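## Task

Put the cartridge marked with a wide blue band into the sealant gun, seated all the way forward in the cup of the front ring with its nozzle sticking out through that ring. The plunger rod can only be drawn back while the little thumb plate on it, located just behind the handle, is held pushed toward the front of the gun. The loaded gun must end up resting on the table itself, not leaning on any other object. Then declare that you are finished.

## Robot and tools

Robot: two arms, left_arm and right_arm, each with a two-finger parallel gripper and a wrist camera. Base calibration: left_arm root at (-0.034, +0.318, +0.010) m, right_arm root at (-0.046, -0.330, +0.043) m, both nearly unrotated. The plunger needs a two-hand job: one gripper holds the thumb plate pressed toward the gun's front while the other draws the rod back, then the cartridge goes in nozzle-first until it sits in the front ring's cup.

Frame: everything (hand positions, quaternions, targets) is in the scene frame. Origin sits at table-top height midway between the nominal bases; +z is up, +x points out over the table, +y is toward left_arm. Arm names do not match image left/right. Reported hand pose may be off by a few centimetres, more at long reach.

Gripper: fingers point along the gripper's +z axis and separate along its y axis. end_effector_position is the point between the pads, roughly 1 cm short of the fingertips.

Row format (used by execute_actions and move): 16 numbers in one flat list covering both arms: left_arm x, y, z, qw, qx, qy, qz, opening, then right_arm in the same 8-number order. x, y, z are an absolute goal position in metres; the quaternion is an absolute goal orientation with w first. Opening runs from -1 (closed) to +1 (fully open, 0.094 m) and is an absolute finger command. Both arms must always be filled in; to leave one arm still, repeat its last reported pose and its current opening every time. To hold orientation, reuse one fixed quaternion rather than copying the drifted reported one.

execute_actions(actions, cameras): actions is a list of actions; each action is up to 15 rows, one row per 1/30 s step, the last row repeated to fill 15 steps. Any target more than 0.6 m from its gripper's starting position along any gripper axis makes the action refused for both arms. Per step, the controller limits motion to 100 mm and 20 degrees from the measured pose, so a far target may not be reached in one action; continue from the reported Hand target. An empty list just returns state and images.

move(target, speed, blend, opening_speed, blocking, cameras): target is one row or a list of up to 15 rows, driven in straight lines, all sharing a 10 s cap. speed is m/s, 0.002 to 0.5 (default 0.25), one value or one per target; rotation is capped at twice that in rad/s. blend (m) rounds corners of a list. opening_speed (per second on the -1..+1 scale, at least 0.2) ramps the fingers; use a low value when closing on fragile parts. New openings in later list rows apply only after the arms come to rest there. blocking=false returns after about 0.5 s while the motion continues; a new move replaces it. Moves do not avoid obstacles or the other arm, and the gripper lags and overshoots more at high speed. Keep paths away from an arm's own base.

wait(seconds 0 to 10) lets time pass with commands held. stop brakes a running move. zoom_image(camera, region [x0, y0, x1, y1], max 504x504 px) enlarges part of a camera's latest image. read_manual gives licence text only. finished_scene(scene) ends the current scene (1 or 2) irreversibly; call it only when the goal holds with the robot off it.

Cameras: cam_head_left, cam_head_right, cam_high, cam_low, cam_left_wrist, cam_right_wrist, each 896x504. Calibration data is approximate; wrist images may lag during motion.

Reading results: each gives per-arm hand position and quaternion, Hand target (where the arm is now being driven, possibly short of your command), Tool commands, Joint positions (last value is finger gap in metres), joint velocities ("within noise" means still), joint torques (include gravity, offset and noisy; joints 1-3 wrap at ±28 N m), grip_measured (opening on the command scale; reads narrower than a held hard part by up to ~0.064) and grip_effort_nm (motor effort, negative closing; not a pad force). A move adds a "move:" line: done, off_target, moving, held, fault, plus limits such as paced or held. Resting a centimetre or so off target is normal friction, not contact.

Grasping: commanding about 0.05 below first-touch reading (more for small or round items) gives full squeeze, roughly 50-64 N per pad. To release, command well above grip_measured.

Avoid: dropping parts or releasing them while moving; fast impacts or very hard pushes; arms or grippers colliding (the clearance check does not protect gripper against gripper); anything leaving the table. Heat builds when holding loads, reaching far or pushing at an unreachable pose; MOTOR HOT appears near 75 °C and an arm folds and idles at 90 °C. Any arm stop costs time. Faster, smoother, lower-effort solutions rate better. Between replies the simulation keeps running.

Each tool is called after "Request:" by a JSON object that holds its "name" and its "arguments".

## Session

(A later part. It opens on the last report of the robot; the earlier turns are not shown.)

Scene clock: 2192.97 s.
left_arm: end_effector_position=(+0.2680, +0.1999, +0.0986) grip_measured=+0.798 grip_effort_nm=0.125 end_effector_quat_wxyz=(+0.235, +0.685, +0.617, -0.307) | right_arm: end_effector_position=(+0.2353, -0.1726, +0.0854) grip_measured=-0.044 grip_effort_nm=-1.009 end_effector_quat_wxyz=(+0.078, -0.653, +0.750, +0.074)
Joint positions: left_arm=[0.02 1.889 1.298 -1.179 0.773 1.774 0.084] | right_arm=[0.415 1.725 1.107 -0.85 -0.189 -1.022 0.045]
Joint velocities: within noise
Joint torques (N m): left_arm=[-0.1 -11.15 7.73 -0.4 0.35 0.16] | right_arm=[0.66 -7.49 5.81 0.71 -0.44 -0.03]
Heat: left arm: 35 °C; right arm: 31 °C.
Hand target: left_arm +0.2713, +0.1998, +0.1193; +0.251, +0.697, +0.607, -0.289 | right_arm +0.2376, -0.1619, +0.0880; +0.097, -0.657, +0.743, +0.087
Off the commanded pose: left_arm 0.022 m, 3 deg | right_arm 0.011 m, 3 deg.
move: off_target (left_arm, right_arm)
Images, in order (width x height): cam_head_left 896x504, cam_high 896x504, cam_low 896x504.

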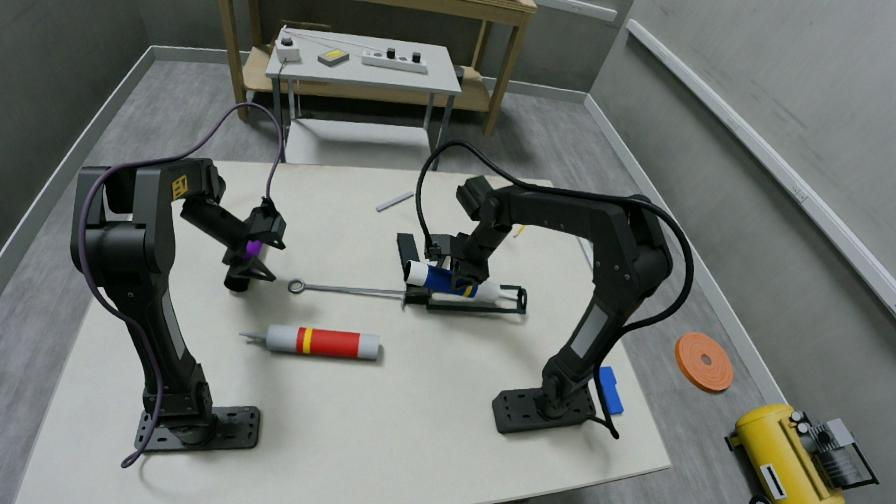

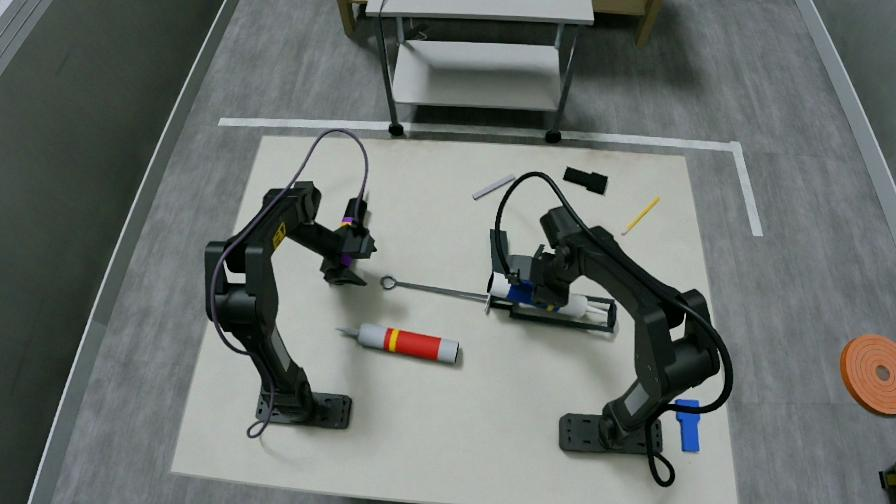

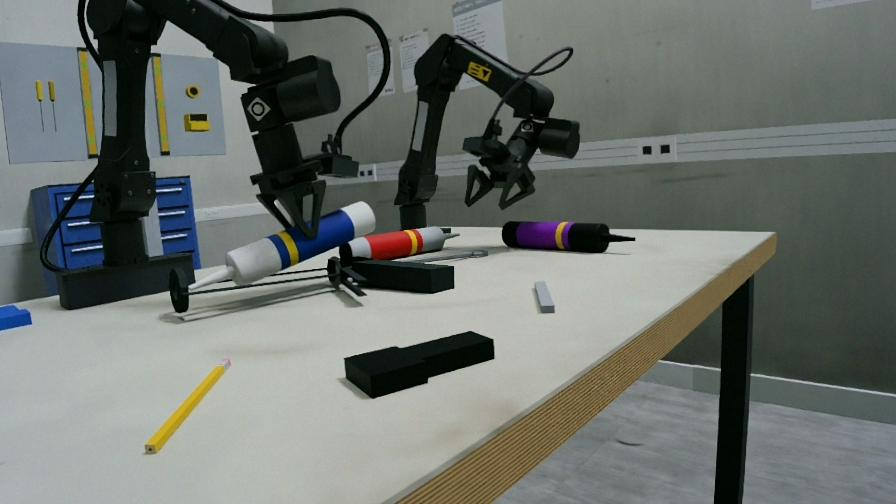

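Request:
{"name": "move", "arguments": {"target": [0.2715, 0.20, 0.12, 0.2514, 0.6973, 0.6067, -0.2889, 0.8, 0.235, -0.163, 0.088, 0.0983, -0.6545, 0.7446, 0.0864, -0.12], "speed": 0.05, "cameras": ["cam_low","cam_head_left","cam_high"]}}

Request:
{"name": "zoom_image", "arguments": {"camera": "cam_low", "region": [140, 210, 270, 320]}}

Request:
{"name": "zoom_image", "arguments": {"camera": "cam_head_left", "region": [480, 260, 560, 330]}}

Request:
{"name": "zoom_image", "arguments": {"camera": "cam_high", "region": [560, 270, 640, 340]}}

Scene clock: 2226.80 s.
left_arm: end_effector_position=(+0.2680, +0.1999, +0.0986) grip_measured=+0.798 grip_effort_nm=0.115 end_effector_quat_wxyz=(+0.235, +0.685, +0.617, -0.307) | right_arm: end_effector_position=(+0.2324, -0.1738, +0.0820) grip_measured=-0.044 grip_effort_nm=-1.009 end_effector_quat_wxyz=(+0.074, -0.653, +0.750, +0.075)
Joint positions: left_arm=[0.02 1.889 1.298 -1.179 0.773 1.774 0.084] | right_arm=[0.415 1.725 1.093 -0.844 -0.189 -1.022 0.045]
Joint velocities: within noise
Joint torques (N m): left_arm=[-0.06 -11 7.73 -0.45 0.34 0.15] | right_arm=[0.66 -8.57 5.72 0.68 -0.44 0.02]
Heat: left arm: 35 °C; right arm: 34 °C.
Hand target: left_arm +0.2713, +0.1998, +0.1193; +0.251, +0.697, +0.607, -0.289 | right_arm +0.2353, -0.1631, +0.0884; +0.099, -0.655, +0.744, +0.086
Off the commanded pose: left_arm 0.022 m, 3 deg | right_arm 0.013 m, 3 deg.
move: off_target (left_arm, right_arm)
Images, in order (width x height): cam_head_left 896x504, cam_high 896x504, cam_low 896x504.

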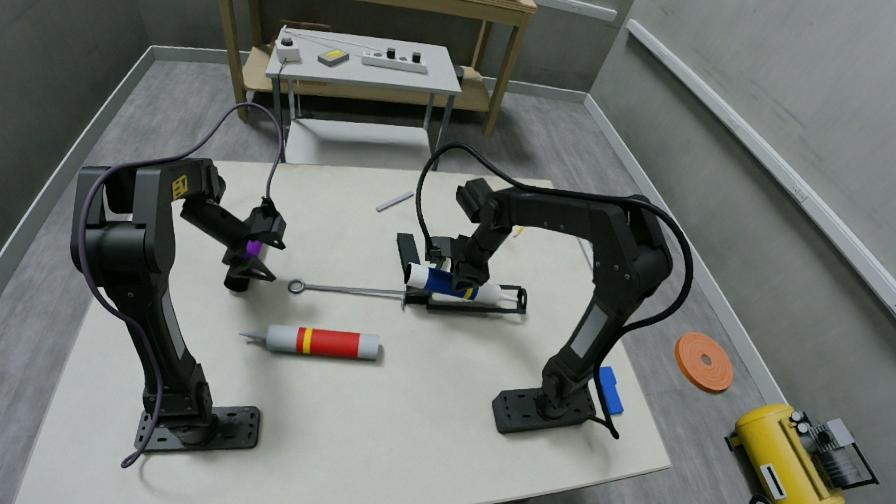

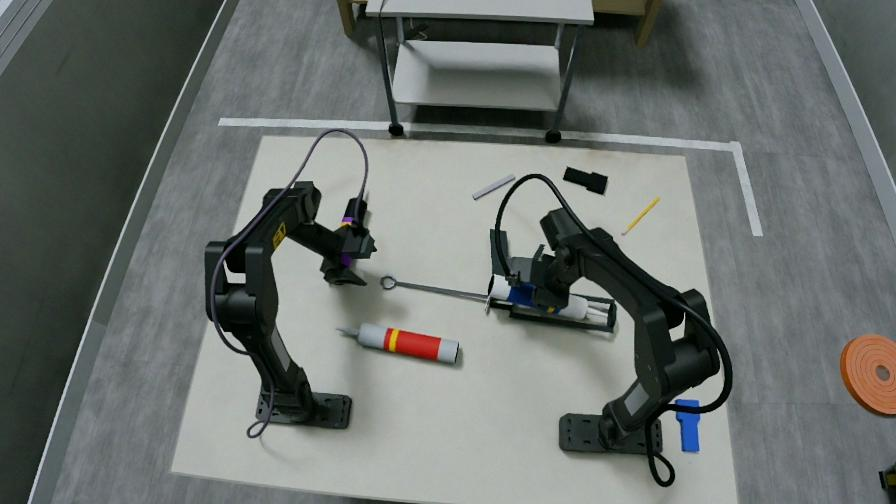

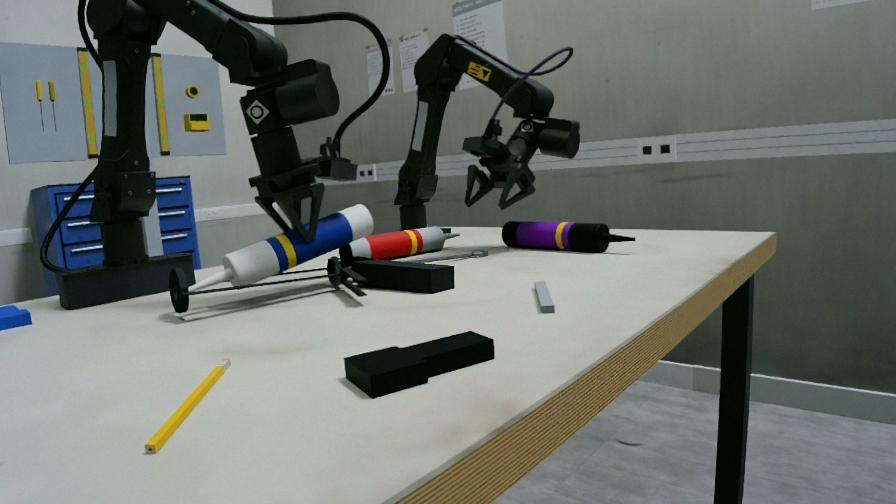

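Scaled by 3.877 from the camera's 896x504 image, which has a finer 1280x720 frame.

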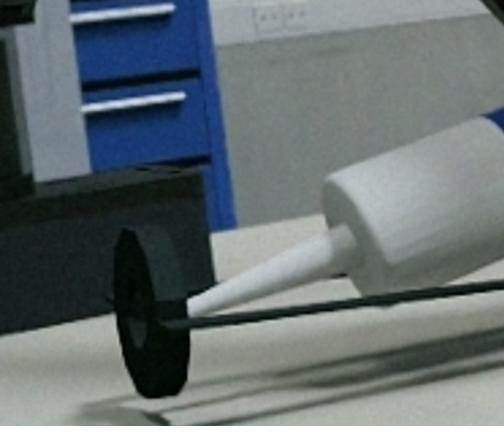

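Scaled by 6.300 from the camera's 896x504 image, which has a finer 1280x720 frame.

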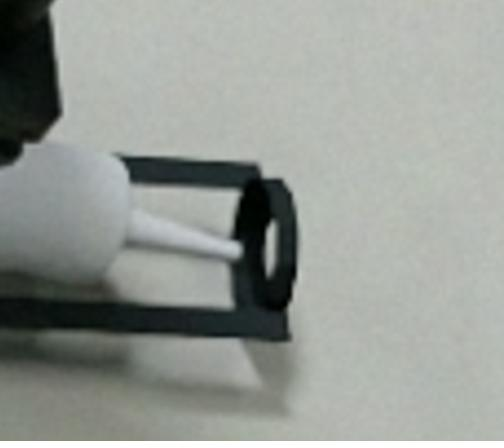

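Scaled by 6.300 from the camera's 896x504 image, which has a finer 1280x720 frame.

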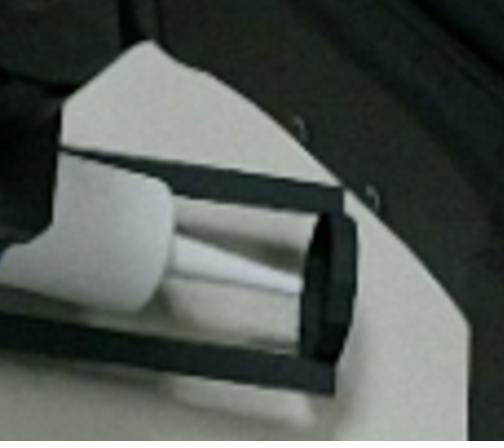

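Request:
{"name": "move", "arguments": {"target": [0.2715, 0.20, 0.12, 0.2514, 0.6973, 0.6067, -0.2889, 0.8, 0.2328, -0.179, 0.088, 0.0983, -0.6545, 0.7446, 0.0864, -0.12], "speed": 0.05, "cameras": ["cam_low","cam_head_left","cam_high"]}}

Request:
{"name": "zoom_image", "arguments": {"camera": "cam_low", "region": [140, 210, 270, 320]}}

Request:
{"name": "zoom_image", "arguments": {"camera": "cam_head_left", "region": [480, 260, 560, 330]}}

Request:
{"name": "zoom_image", "arguments": {"camera": "cam_high", "region": [560, 270, 640, 340]}}

Scene clock: 2245.67 s.
left_arm: end_effector_position=(+0.2680, +0.1999, +0.0986) grip_measured=+0.798 grip_effort_nm=0.129 end_effector_quat_wxyz=(+0.235, +0.685, +0.617, -0.307) | right_arm: end_effector_position=(+0.2286, -0.1872, +0.0744) grip_measured=-0.044 grip_effort_nm=-1.009 end_effector_quat_wxyz=(+0.064, -0.651, +0.753, +0.079)
Joint positions: left_arm=[0.02 1.889 1.298 -1.179 0.773 1.774 0.084] | right_arm=[0.378 1.725 1.063 -0.841 -0.192 -1.054 0.045]
Joint velocities: within noise
Joint torques (N m): left_arm=[0.05 -11.32 7.72 -0.45 0.34 0.17] | right_arm=[-0.5 -10.74 5.55 0.5 -0.47 -0.17]
Heat: left arm: 35 °C; right arm: 35 °C.
Hand target: left_arm +0.2713, +0.1998, +0.1193; +0.251, +0.697, +0.607, -0.289 | right_arm +0.2331, -0.1803, +0.0878; +0.098, -0.655, +0.744, +0.086
Off the commanded pose: left_arm 0.022 m, 3 deg | right_arm 0.016 m, 4 deg.
move: off_target (left_arm, right_arm)
Images, in order (width x height): cam_head_left 896x504, cam_high 896x504, cam_low 896x504.

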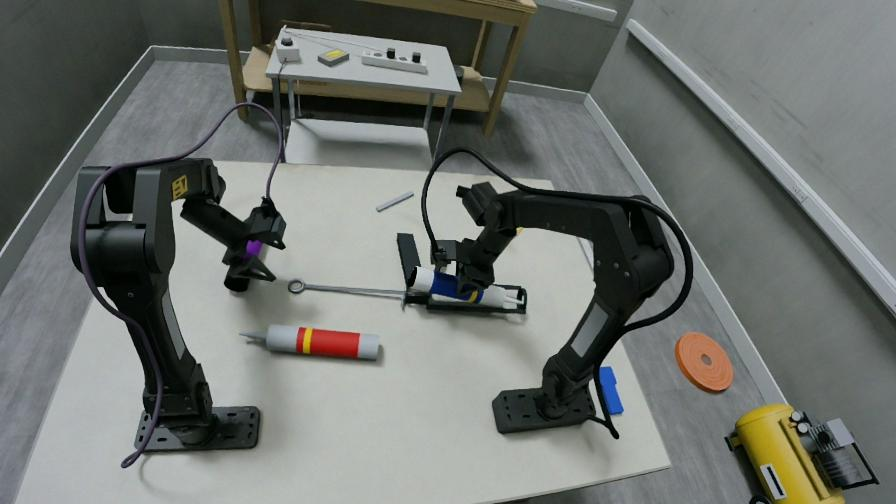

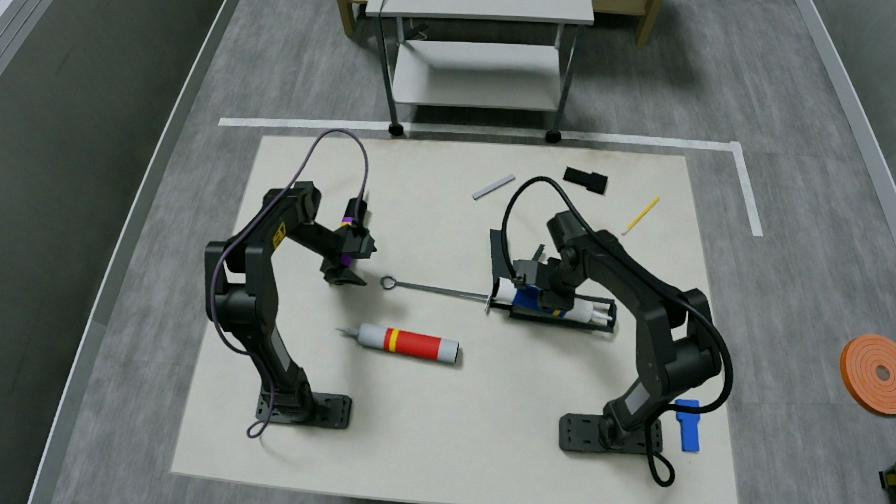

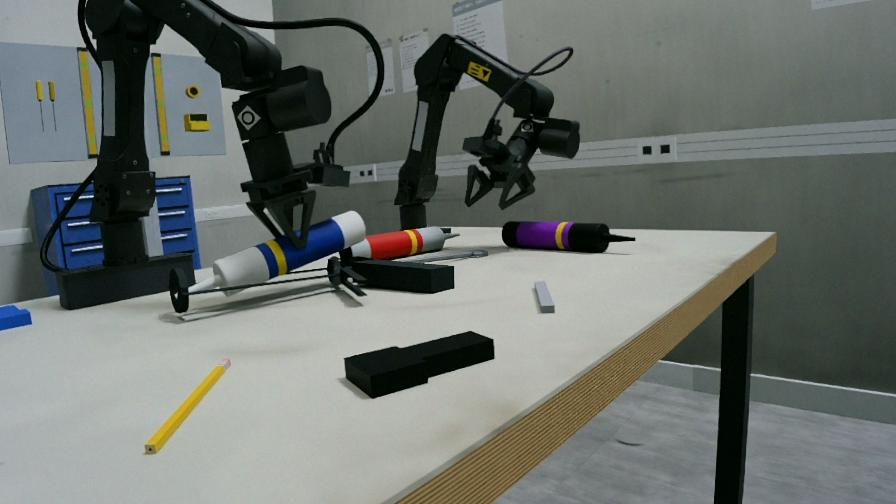

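Scaled by 3.877 from the camera's 896x504 image, which has a finer 1280x720 frame.

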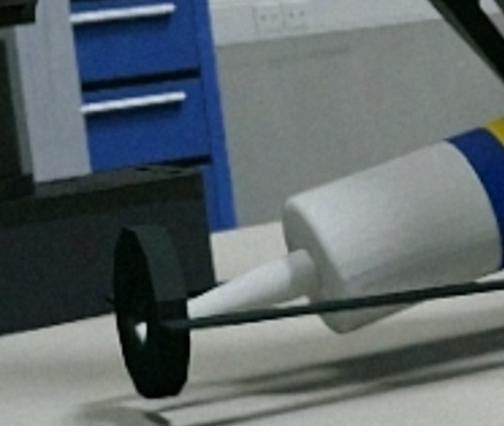

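Scaled by 6.300 from the camera's 896x504 image, which has a finer 1280x720 frame.

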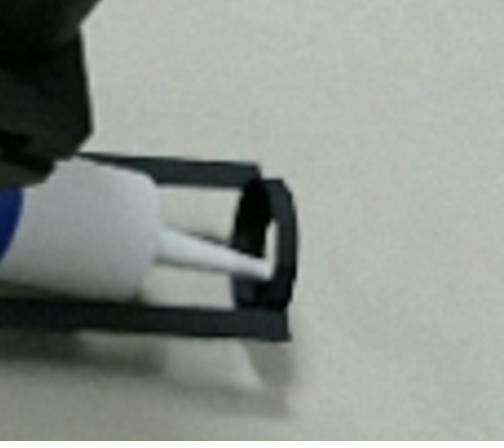

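Scaled by 6.300 from the camera's 896x504 image, which has a finer 1280x720 frame.

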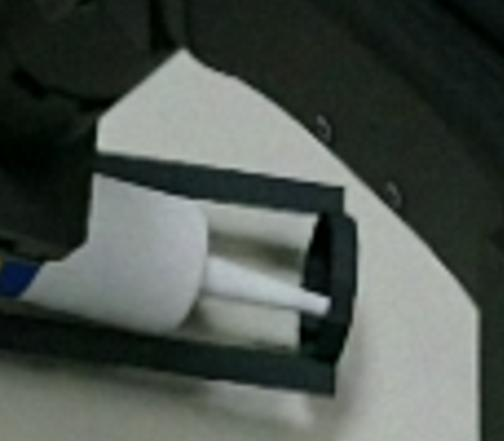

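Request:
{"name": "move", "arguments": {"target": [0.2715, 0.20, 0.12, 0.2514, 0.6973, 0.6067, -0.2889, 0.8, 0.2358, -0.179, 0.096, 0.0983, -0.6545, 0.7446, 0.0864, -0.12], "speed": 0.05, "cameras": ["cam_low","cam_head_left","cam_high"]}}

Request:
{"name": "zoom_image", "arguments": {"camera": "cam_low", "region": [140, 210, 270, 320]}}

Request:
{"name": "zoom_image", "arguments": {"camera": "cam_head_left", "region": [480, 260, 560, 330]}}

Request:
{"name": "zoom_image", "arguments": {"camera": "cam_high", "region": [560, 270, 640, 340]}}

Scene clock: 2262.00 s.
left_arm: end_effector_position=(+0.2680, +0.1999, +0.0986) grip_measured=+0.798 grip_effort_nm=0.120 end_effector_quat_wxyz=(+0.235, +0.685, +0.617, -0.307) | right_arm: end_effector_position=(+0.2286, -0.1872, +0.0744) grip_measured=-0.044 grip_effort_nm=-1.004 end_effector_quat_wxyz=(+0.064, -0.651, +0.753, +0.079)
Joint positions: left_arm=[0.02 1.889 1.298 -1.179 0.773 1.774 0.084] | right_arm=[0.378 1.725 1.063 -0.841 -0.192 -1.054 0.045]
Joint velocities: within noise
Joint torques (N m): left_arm=[-0.09 -11.21 7.83 -0.43 0.36 0.14] | right_arm=[-0.51 -10.84 8.2 0.16 -0.47 -0.17]
Heat: left arm: 36 °C; right arm: 37 °C.
Hand target: left_arm +0.2713, +0.1998, +0.1193; +0.251, +0.697, +0.607, -0.289 | right_arm +0.2357, -0.1792, +0.0953; +0.098, -0.655, +0.745, +0.086
Off the commanded pose: left_arm 0.022 m, 3 deg | right_arm 0.024 m, 4 deg.
move: off_target (left_arm, right_arm)
Images, in order (width x height): cam_head_left 896x504, cam_high 896x504, cam_low 896x504.

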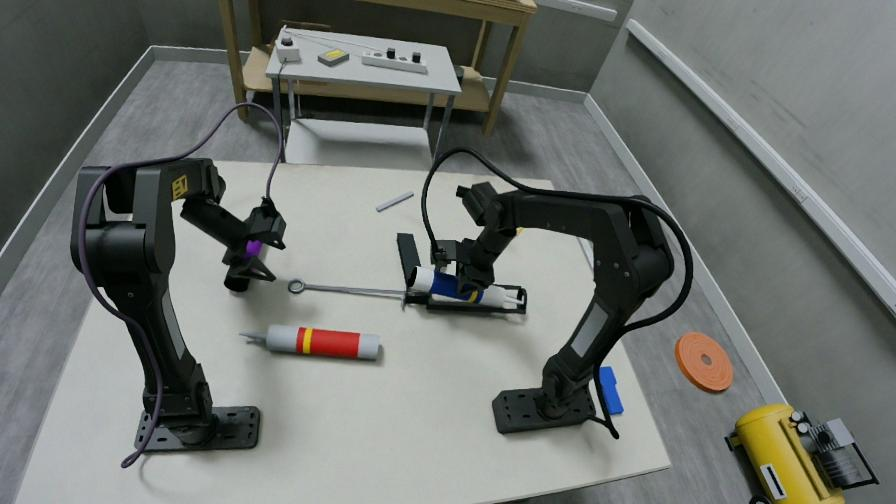

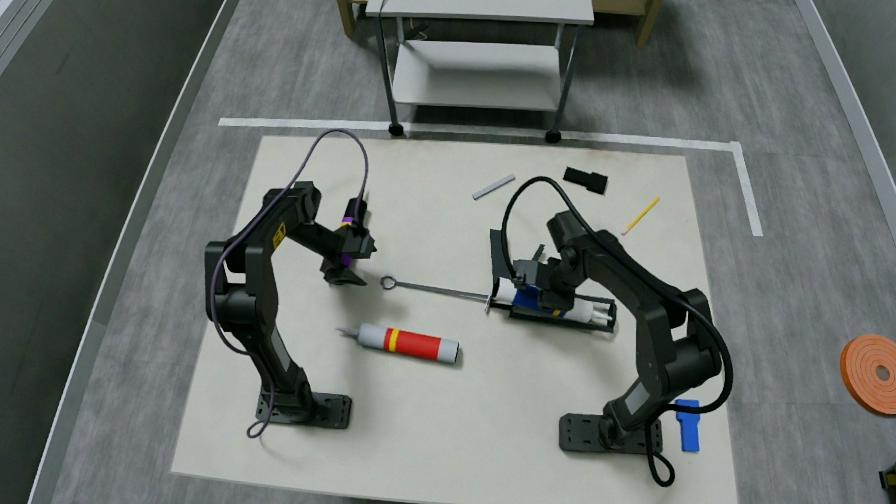

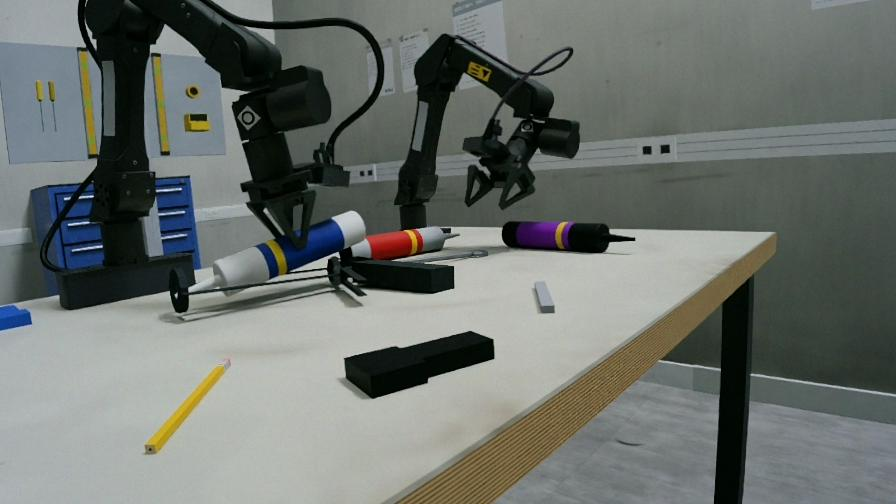

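Scaled by 3.877 from the camera's 896x504 image, which has a finer 1280x720 frame.

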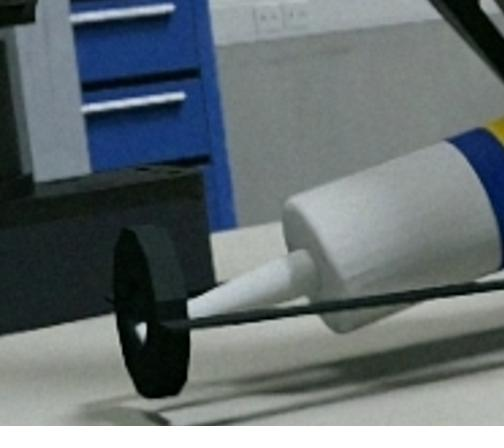

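Scaled by 6.300 from the camera's 896x504 image, which has a finer 1280x720 frame.

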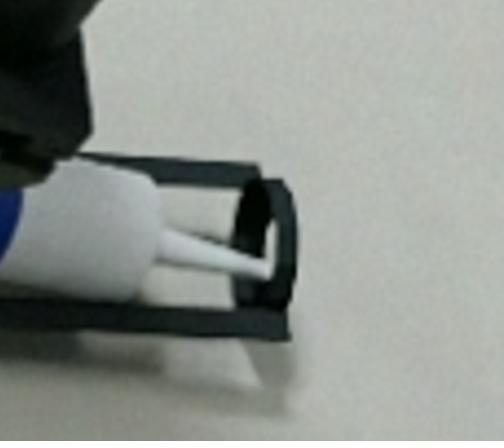

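Scaled by 6.300 from the camera's 896x504 image, which has a finer 1280x720 frame.

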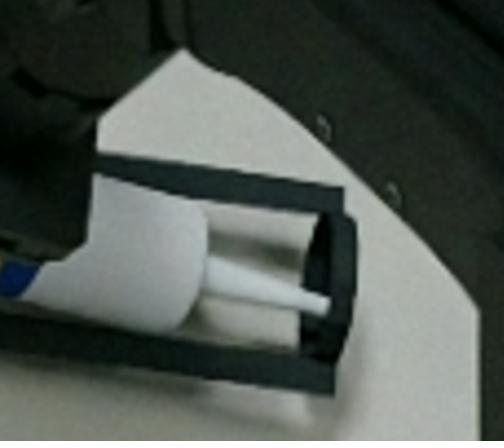

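Request:
{"name": "move", "arguments": {"target": [0.2715, 0.20, 0.12, 0.2514, 0.6973, 0.6067, -0.2889, 0.8, 0.2400, -0.179, 0.102, 0.0983, -0.6545, 0.7446, 0.0864, -0.12], "speed": 0.05, "cameras": ["cam_low"]}}

Scene clock: 2270.87 s.
left_arm: end_effector_position=(+0.2680, +0.1999, +0.0986) grip_measured=+0.798 grip_effort_nm=0.115 end_effector_quat_wxyz=(+0.235, +0.685, +0.617, -0.307) | right_arm: end_effector_position=(+0.2299, -0.1867, +0.0793) grip_measured=-0.044 grip_effort_nm=-1.009 end_effector_quat_wxyz=(+0.063, -0.651, +0.753, +0.079)
Joint positions: left_arm=[0.02 1.889 1.298 -1.179 0.773 1.774 0.084] | right_arm=[0.378 1.725 1.084 -0.865 -0.192 -1.054 0.045]
Joint velocities: within noise
Joint torques (N m): left_arm=[-0.05 -11.17 7.71 -0.42 0.34 0.17] | right_arm=[-0.92 -10.33 9.26 0.13 -0.47 -0.18]
Heat: left arm: 36 °C; right arm: 37 °C.
Hand target: left_arm +0.2713, +0.1998, +0.1193; +0.251, +0.697, +0.607, -0.289 | right_arm +0.2400, -0.1792, +0.1014; +0.099, -0.653, +0.746, +0.086
Off the commanded pose: left_arm 0.022 m, 3 deg | right_arm 0.026 m, 4 deg.
move: off_target (left_arm, right_arm)
Images, in order (width x height): cam_low 896x504.

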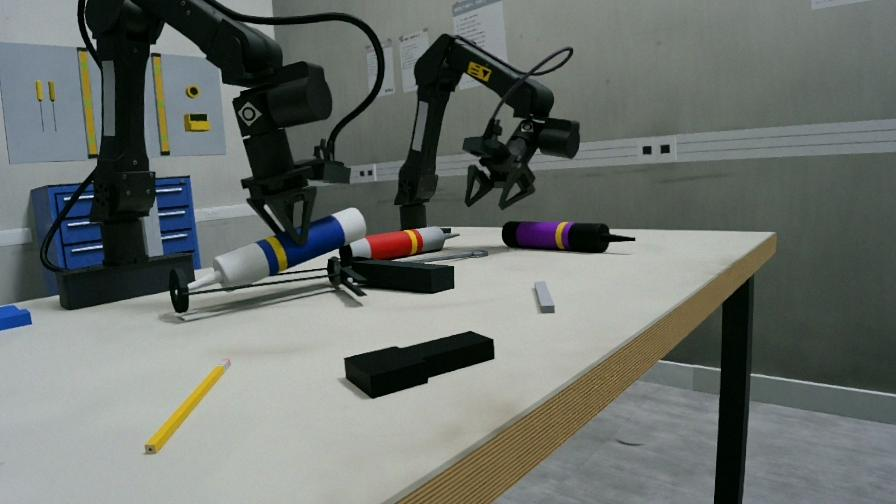

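Request:
{"name": "move", "arguments": {"target": [0.2715, 0.20, 0.12, 0.2514, 0.6973, 0.6067, -0.2889, 0.8, 0.2380, -0.194, 0.0985, 0.0983, -0.6545, 0.7446, 0.0864, -0.12], "speed": 0.05, "cameras": ["cam_low","cam_head_left","cam_high"]}}

Request:
{"name": "zoom_image", "arguments": {"camera": "cam_low", "region": [140, 210, 270, 320]}}

Request:
{"name": "zoom_image", "arguments": {"camera": "cam_head_left", "region": [480, 260, 560, 330]}}

Request:
{"name": "zoom_image", "arguments": {"camera": "cam_high", "region": [560, 270, 640, 340]}}

Scene clock: 2285.67 s.
left_arm: end_effector_position=(+0.2680, +0.1999, +0.0986) grip_measured=+0.798 grip_effort_nm=0.115 end_effector_quat_wxyz=(+0.235, +0.685, +0.617, -0.307) | right_arm: end_effector_position=(+0.2374, -0.2000, +0.0822) grip_measured=-0.044 grip_effort_nm=-1.009 end_effector_quat_wxyz=(+0.072, -0.650, +0.752, +0.077)
Joint positions: left_arm=[0.02 1.889 1.298 -1.179 0.773 1.774 0.084] | right_arm=[0.326 1.716 1.084 -0.865 -0.198 -1.105 0.045]
Joint velocities: within noise
Joint torques (N m): left_arm=[-0.03 -11.14 7.72 -0.45 0.36 0.13] | right_arm=[-0.47 -10.93 6.35 0.2 -0.49 -0.19]
Heat: left arm: 36 °C; right arm: 37 °C.
Hand target: left_arm +0.2713, +0.1998, +0.1193; +0.251, +0.697, +0.607, -0.289 | right_arm +0.2383, -0.1941, +0.0981; +0.099, -0.654, +0.745, +0.086
Off the commanded pose: left_arm 0.022 m, 3 deg | right_arm 0.017 m, 3 deg.
move: off_target (left_arm, right_arm)
Images, in order (width x height): cam_head_left 896x504, cam_high 896x504, cam_low 896x504.

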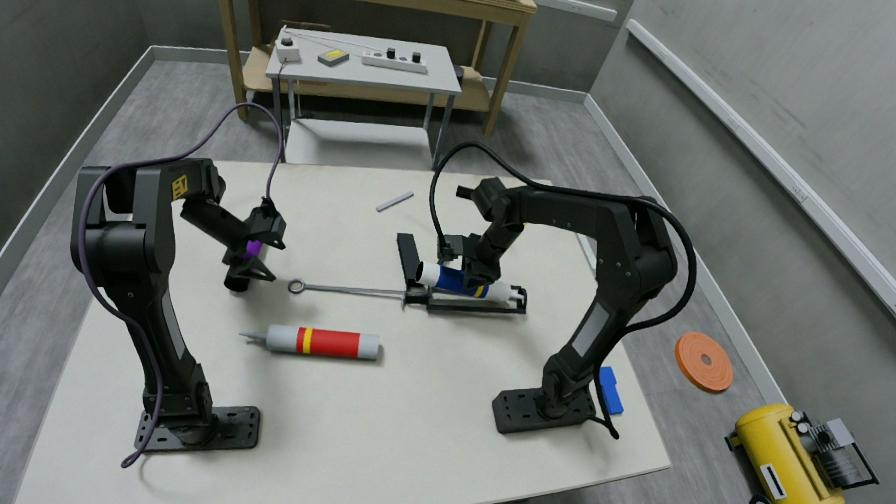

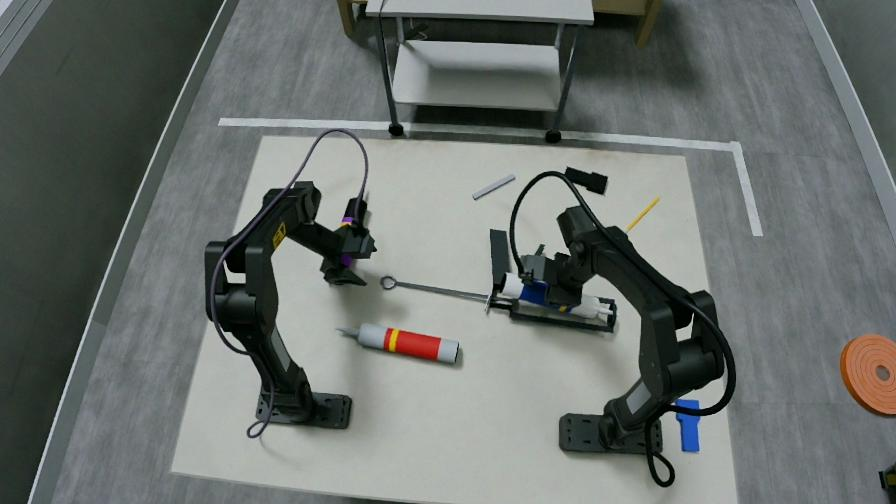

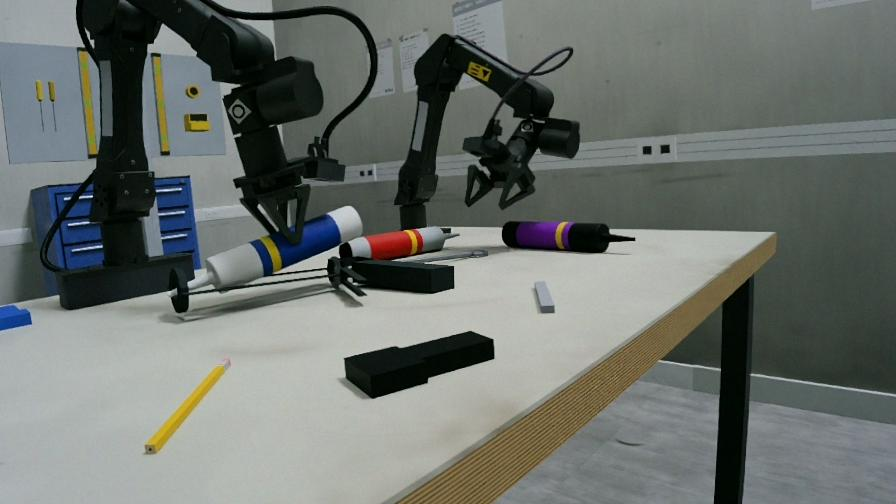

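Scaled by 3.877 from the camera's 896x504 image, which has a finer 1280x720 frame.

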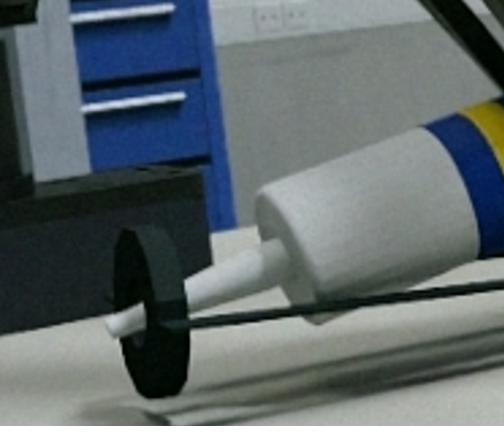

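Scaled by 6.300 from the camera's 896x504 image, which has a finer 1280x720 frame.

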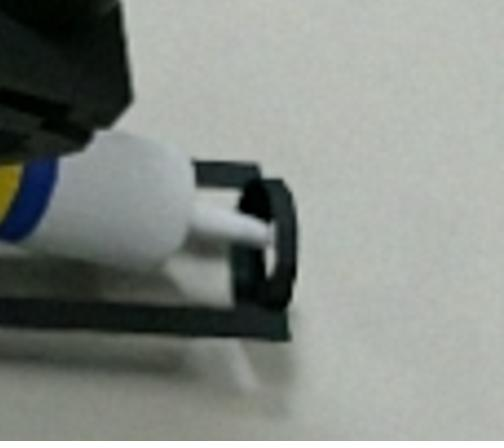

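Scaled by 6.300 from the camera's 896x504 image, which has a finer 1280x720 frame.

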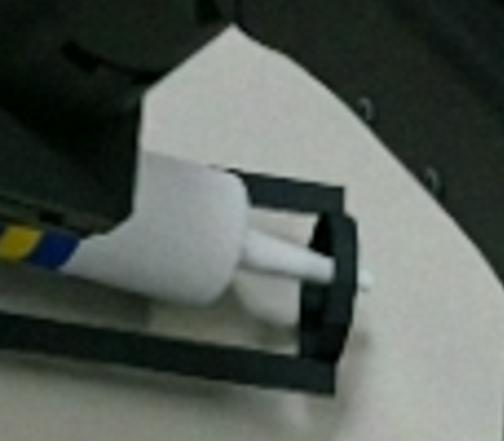

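Request:
{"name": "move", "arguments": {"target": [0.2715, 0.20, 0.12, 0.2514, 0.6973, 0.6067, -0.2889, 0.8, 0.2290, -0.194, 0.0985, 0.0983, -0.6545, 0.7446, 0.0864, -0.12], "speed": 0.05, "cameras": ["cam_low","cam_head_left","cam_high"]}}

Request:
{"name": "zoom_image", "arguments": {"camera": "cam_low", "region": [140, 210, 270, 320]}}

Request:
{"name": "zoom_image", "arguments": {"camera": "cam_high", "region": [560, 270, 640, 340]}}

Scene clock: 2300.13 s.
left_arm: end_effector_position=(+0.2680, +0.1999, +0.0986) grip_measured=+0.798 grip_effort_nm=0.115 end_effector_quat_wxyz=(+0.235, +0.685, +0.617, -0.307) | right_arm: end_effector_position=(+0.2312, -0.2020, +0.0844) grip_measured=-0.044 grip_effort_nm=-1.009 end_effector_quat_wxyz=(+0.074, -0.650, +0.752, +0.076)
Joint positions: left_arm=[0.02 1.889 1.298 -1.179 0.773 1.774 0.084] | right_arm=[0.326 1.685 1.058 -0.865 -0.198 -1.105 0.045]
Joint velocities: within noise
Joint torques (N m): left_arm=[-0.08 -11.18 7.75 -0.44 0.39 0.17] | right_arm=[0.43 -10.67 5.68 0.26 -0.46 -0.08]
Heat: left arm: 36 °C; right arm: 35 °C.
Hand target: left_arm +0.2713, +0.1998, +0.1193; +0.251, +0.697, +0.607, -0.289 | right_arm +0.2291, -0.1942, +0.0979; +0.098, -0.655, +0.745, +0.086
Off the commanded pose: left_arm 0.022 m, 3 deg | right_arm 0.016 m, 3 deg.
move: off_target (left_arm, right_arm)
Images, in order (width x height): cam_head_left 896x504, cam_high 896x504, cam_low 896x504.

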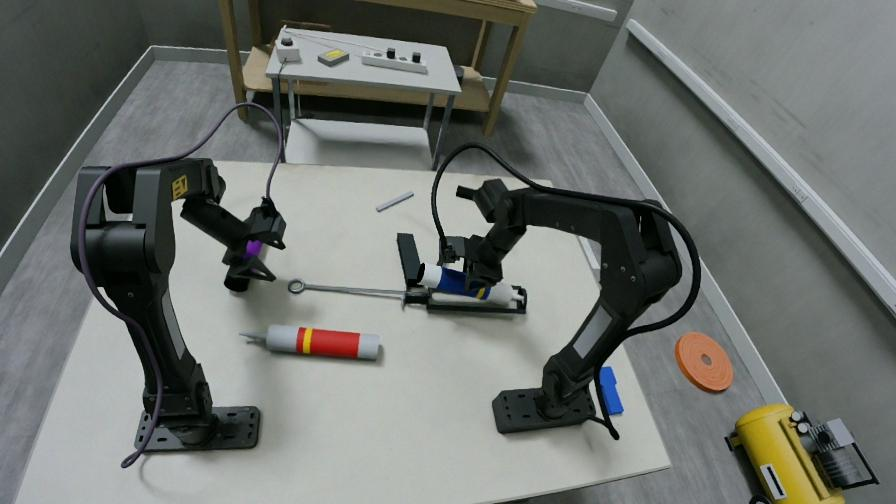

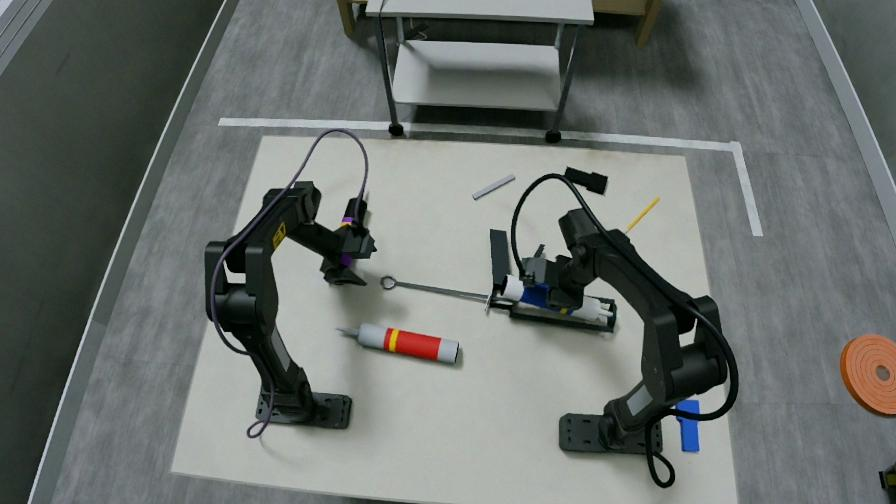

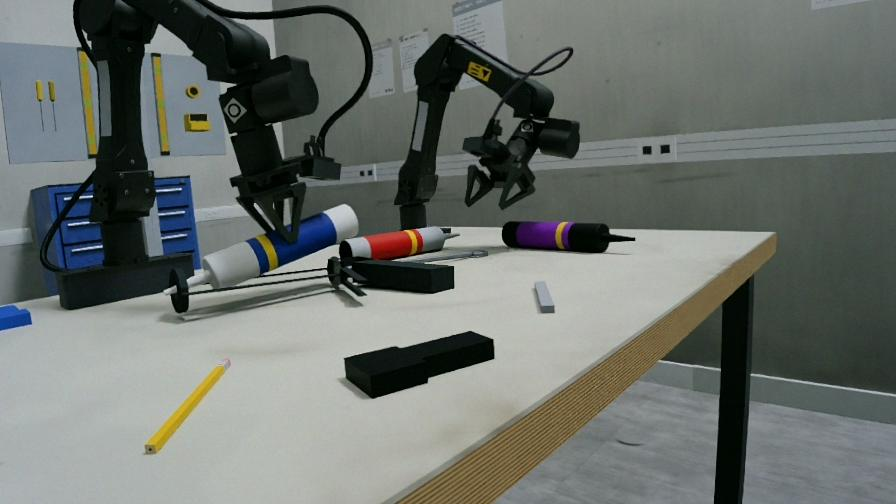

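Scaled by 3.877 from the camera's 896x504 image, which has a finer 1280x720 frame.

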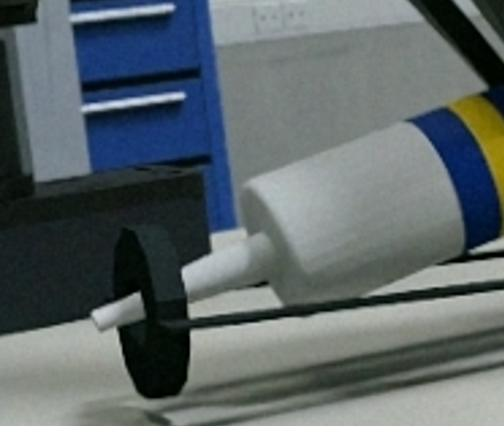

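Scaled by 6.300 from the camera's 896x504 image, which has a finer 1280x720 frame.

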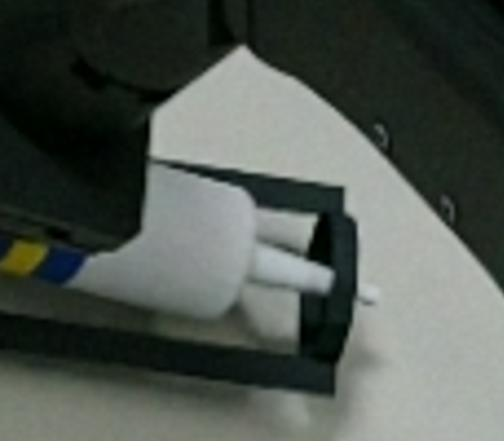

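Request:
{"name": "move", "arguments": {"target": [0.2715, 0.20, 0.12, 0.2514, 0.6973, 0.6067, -0.2889, 0.8, 0.2235, -0.207, 0.088, 0.0983, -0.6545, 0.7446, 0.0864, -0.12], "speed": 0.05, "cameras": ["cam_low","cam_head_left","cam_high"]}}

Request:
{"name": "zoom_image", "arguments": {"camera": "cam_low", "region": [140, 210, 270, 320]}}

Request:
{"name": "zoom_image", "arguments": {"camera": "cam_high", "region": [560, 270, 640, 340]}}

Request:
{"name": "zoom_image", "arguments": {"camera": "cam_high", "region": [480, 250, 640, 350]}}

Scene clock: 2325.57 s.
left_arm: end_effector_position=(+0.2680, +0.1999, +0.0986) grip_measured=+0.798 grip_effort_nm=0.120 end_effector_quat_wxyz=(+0.235, +0.685, +0.617, -0.307) | right_arm: end_effector_position=(+0.2198, -0.2145, +0.0753) grip_measured=-0.044 grip_effort_nm=-1.009 end_effector_quat_wxyz=(+0.065, -0.654, +0.750, +0.079)
Joint positions: left_arm=[0.02 1.889 1.298 -1.179 0.773 1.774 0.084] | right_arm=[0.297 1.665 0.998 -0.851 -0.198 -1.145 0.045]
Joint velocities: within noise
Joint torques (N m): left_arm=[-0.02 -11.21 7.69 -0.42 0.36 0.15] | right_arm=[-0.54 -10.09 5.42 0.44 -0.5 -0.15]
Heat: left arm: 36 °C; right arm: 37 °C.
Hand target: left_arm +0.2713, +0.1998, +0.1193; +0.251, +0.697, +0.607, -0.289 | right_arm +0.2236, -0.2077, +0.0875; +0.098, -0.657, +0.743, +0.086
Off the commanded pose: left_arm 0.022 m, 3 deg | right_arm 0.015 m, 4 deg.
move: off_target (left_arm, right_arm)
Images, in order (width x height): cam_head_left 896x504, cam_high 896x504, cam_low 896x504.

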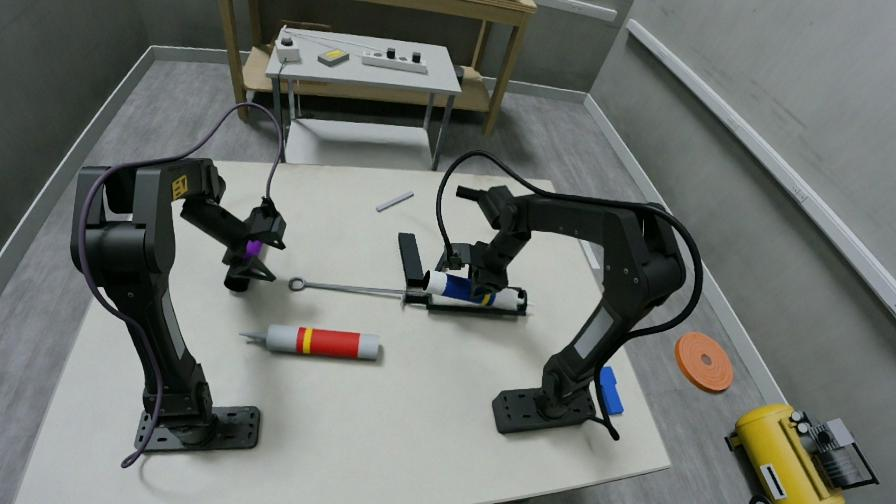

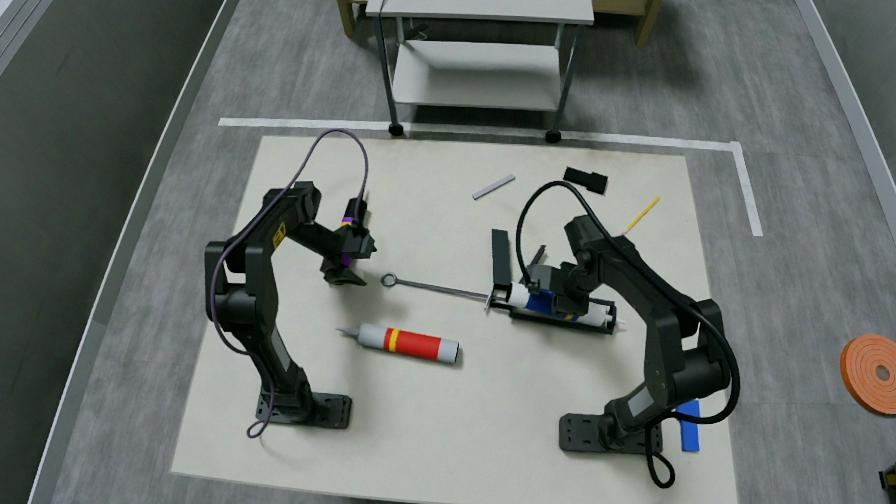

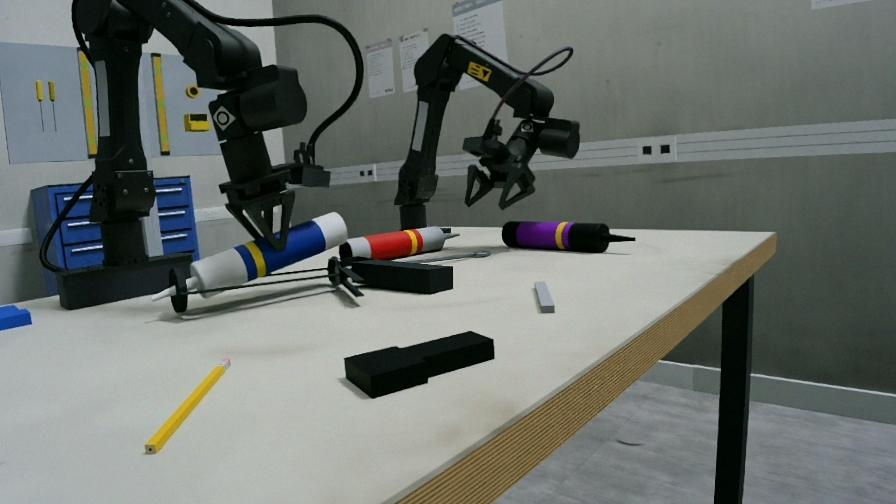

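Scaled by 3.877 from the camera's 896x504 image, which has a finer 1280x720 frame.

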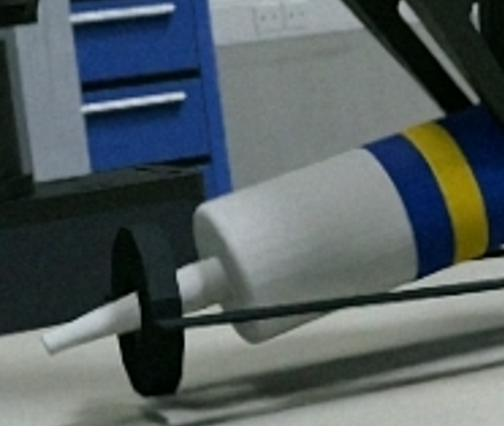

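Scaled by 6.300 from the camera's 896x504 image, which has a finer 1280x720 frame.

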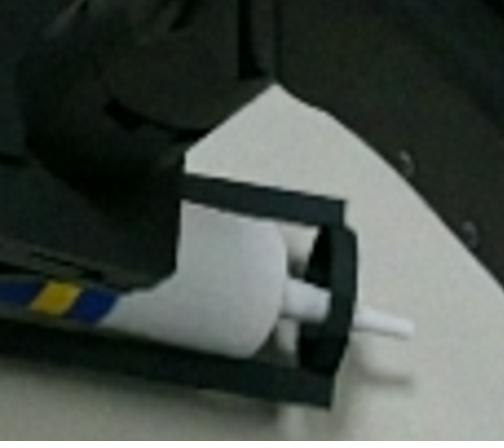

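Scaled by 3.150 from the camera's 896x504 image, which has a finer 1280x720 frame.

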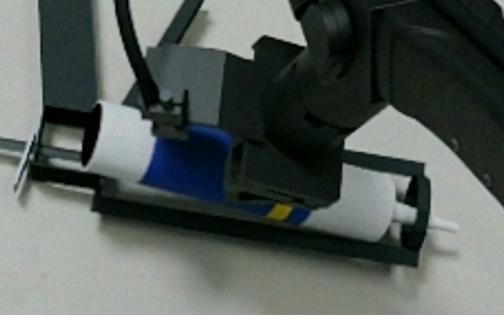

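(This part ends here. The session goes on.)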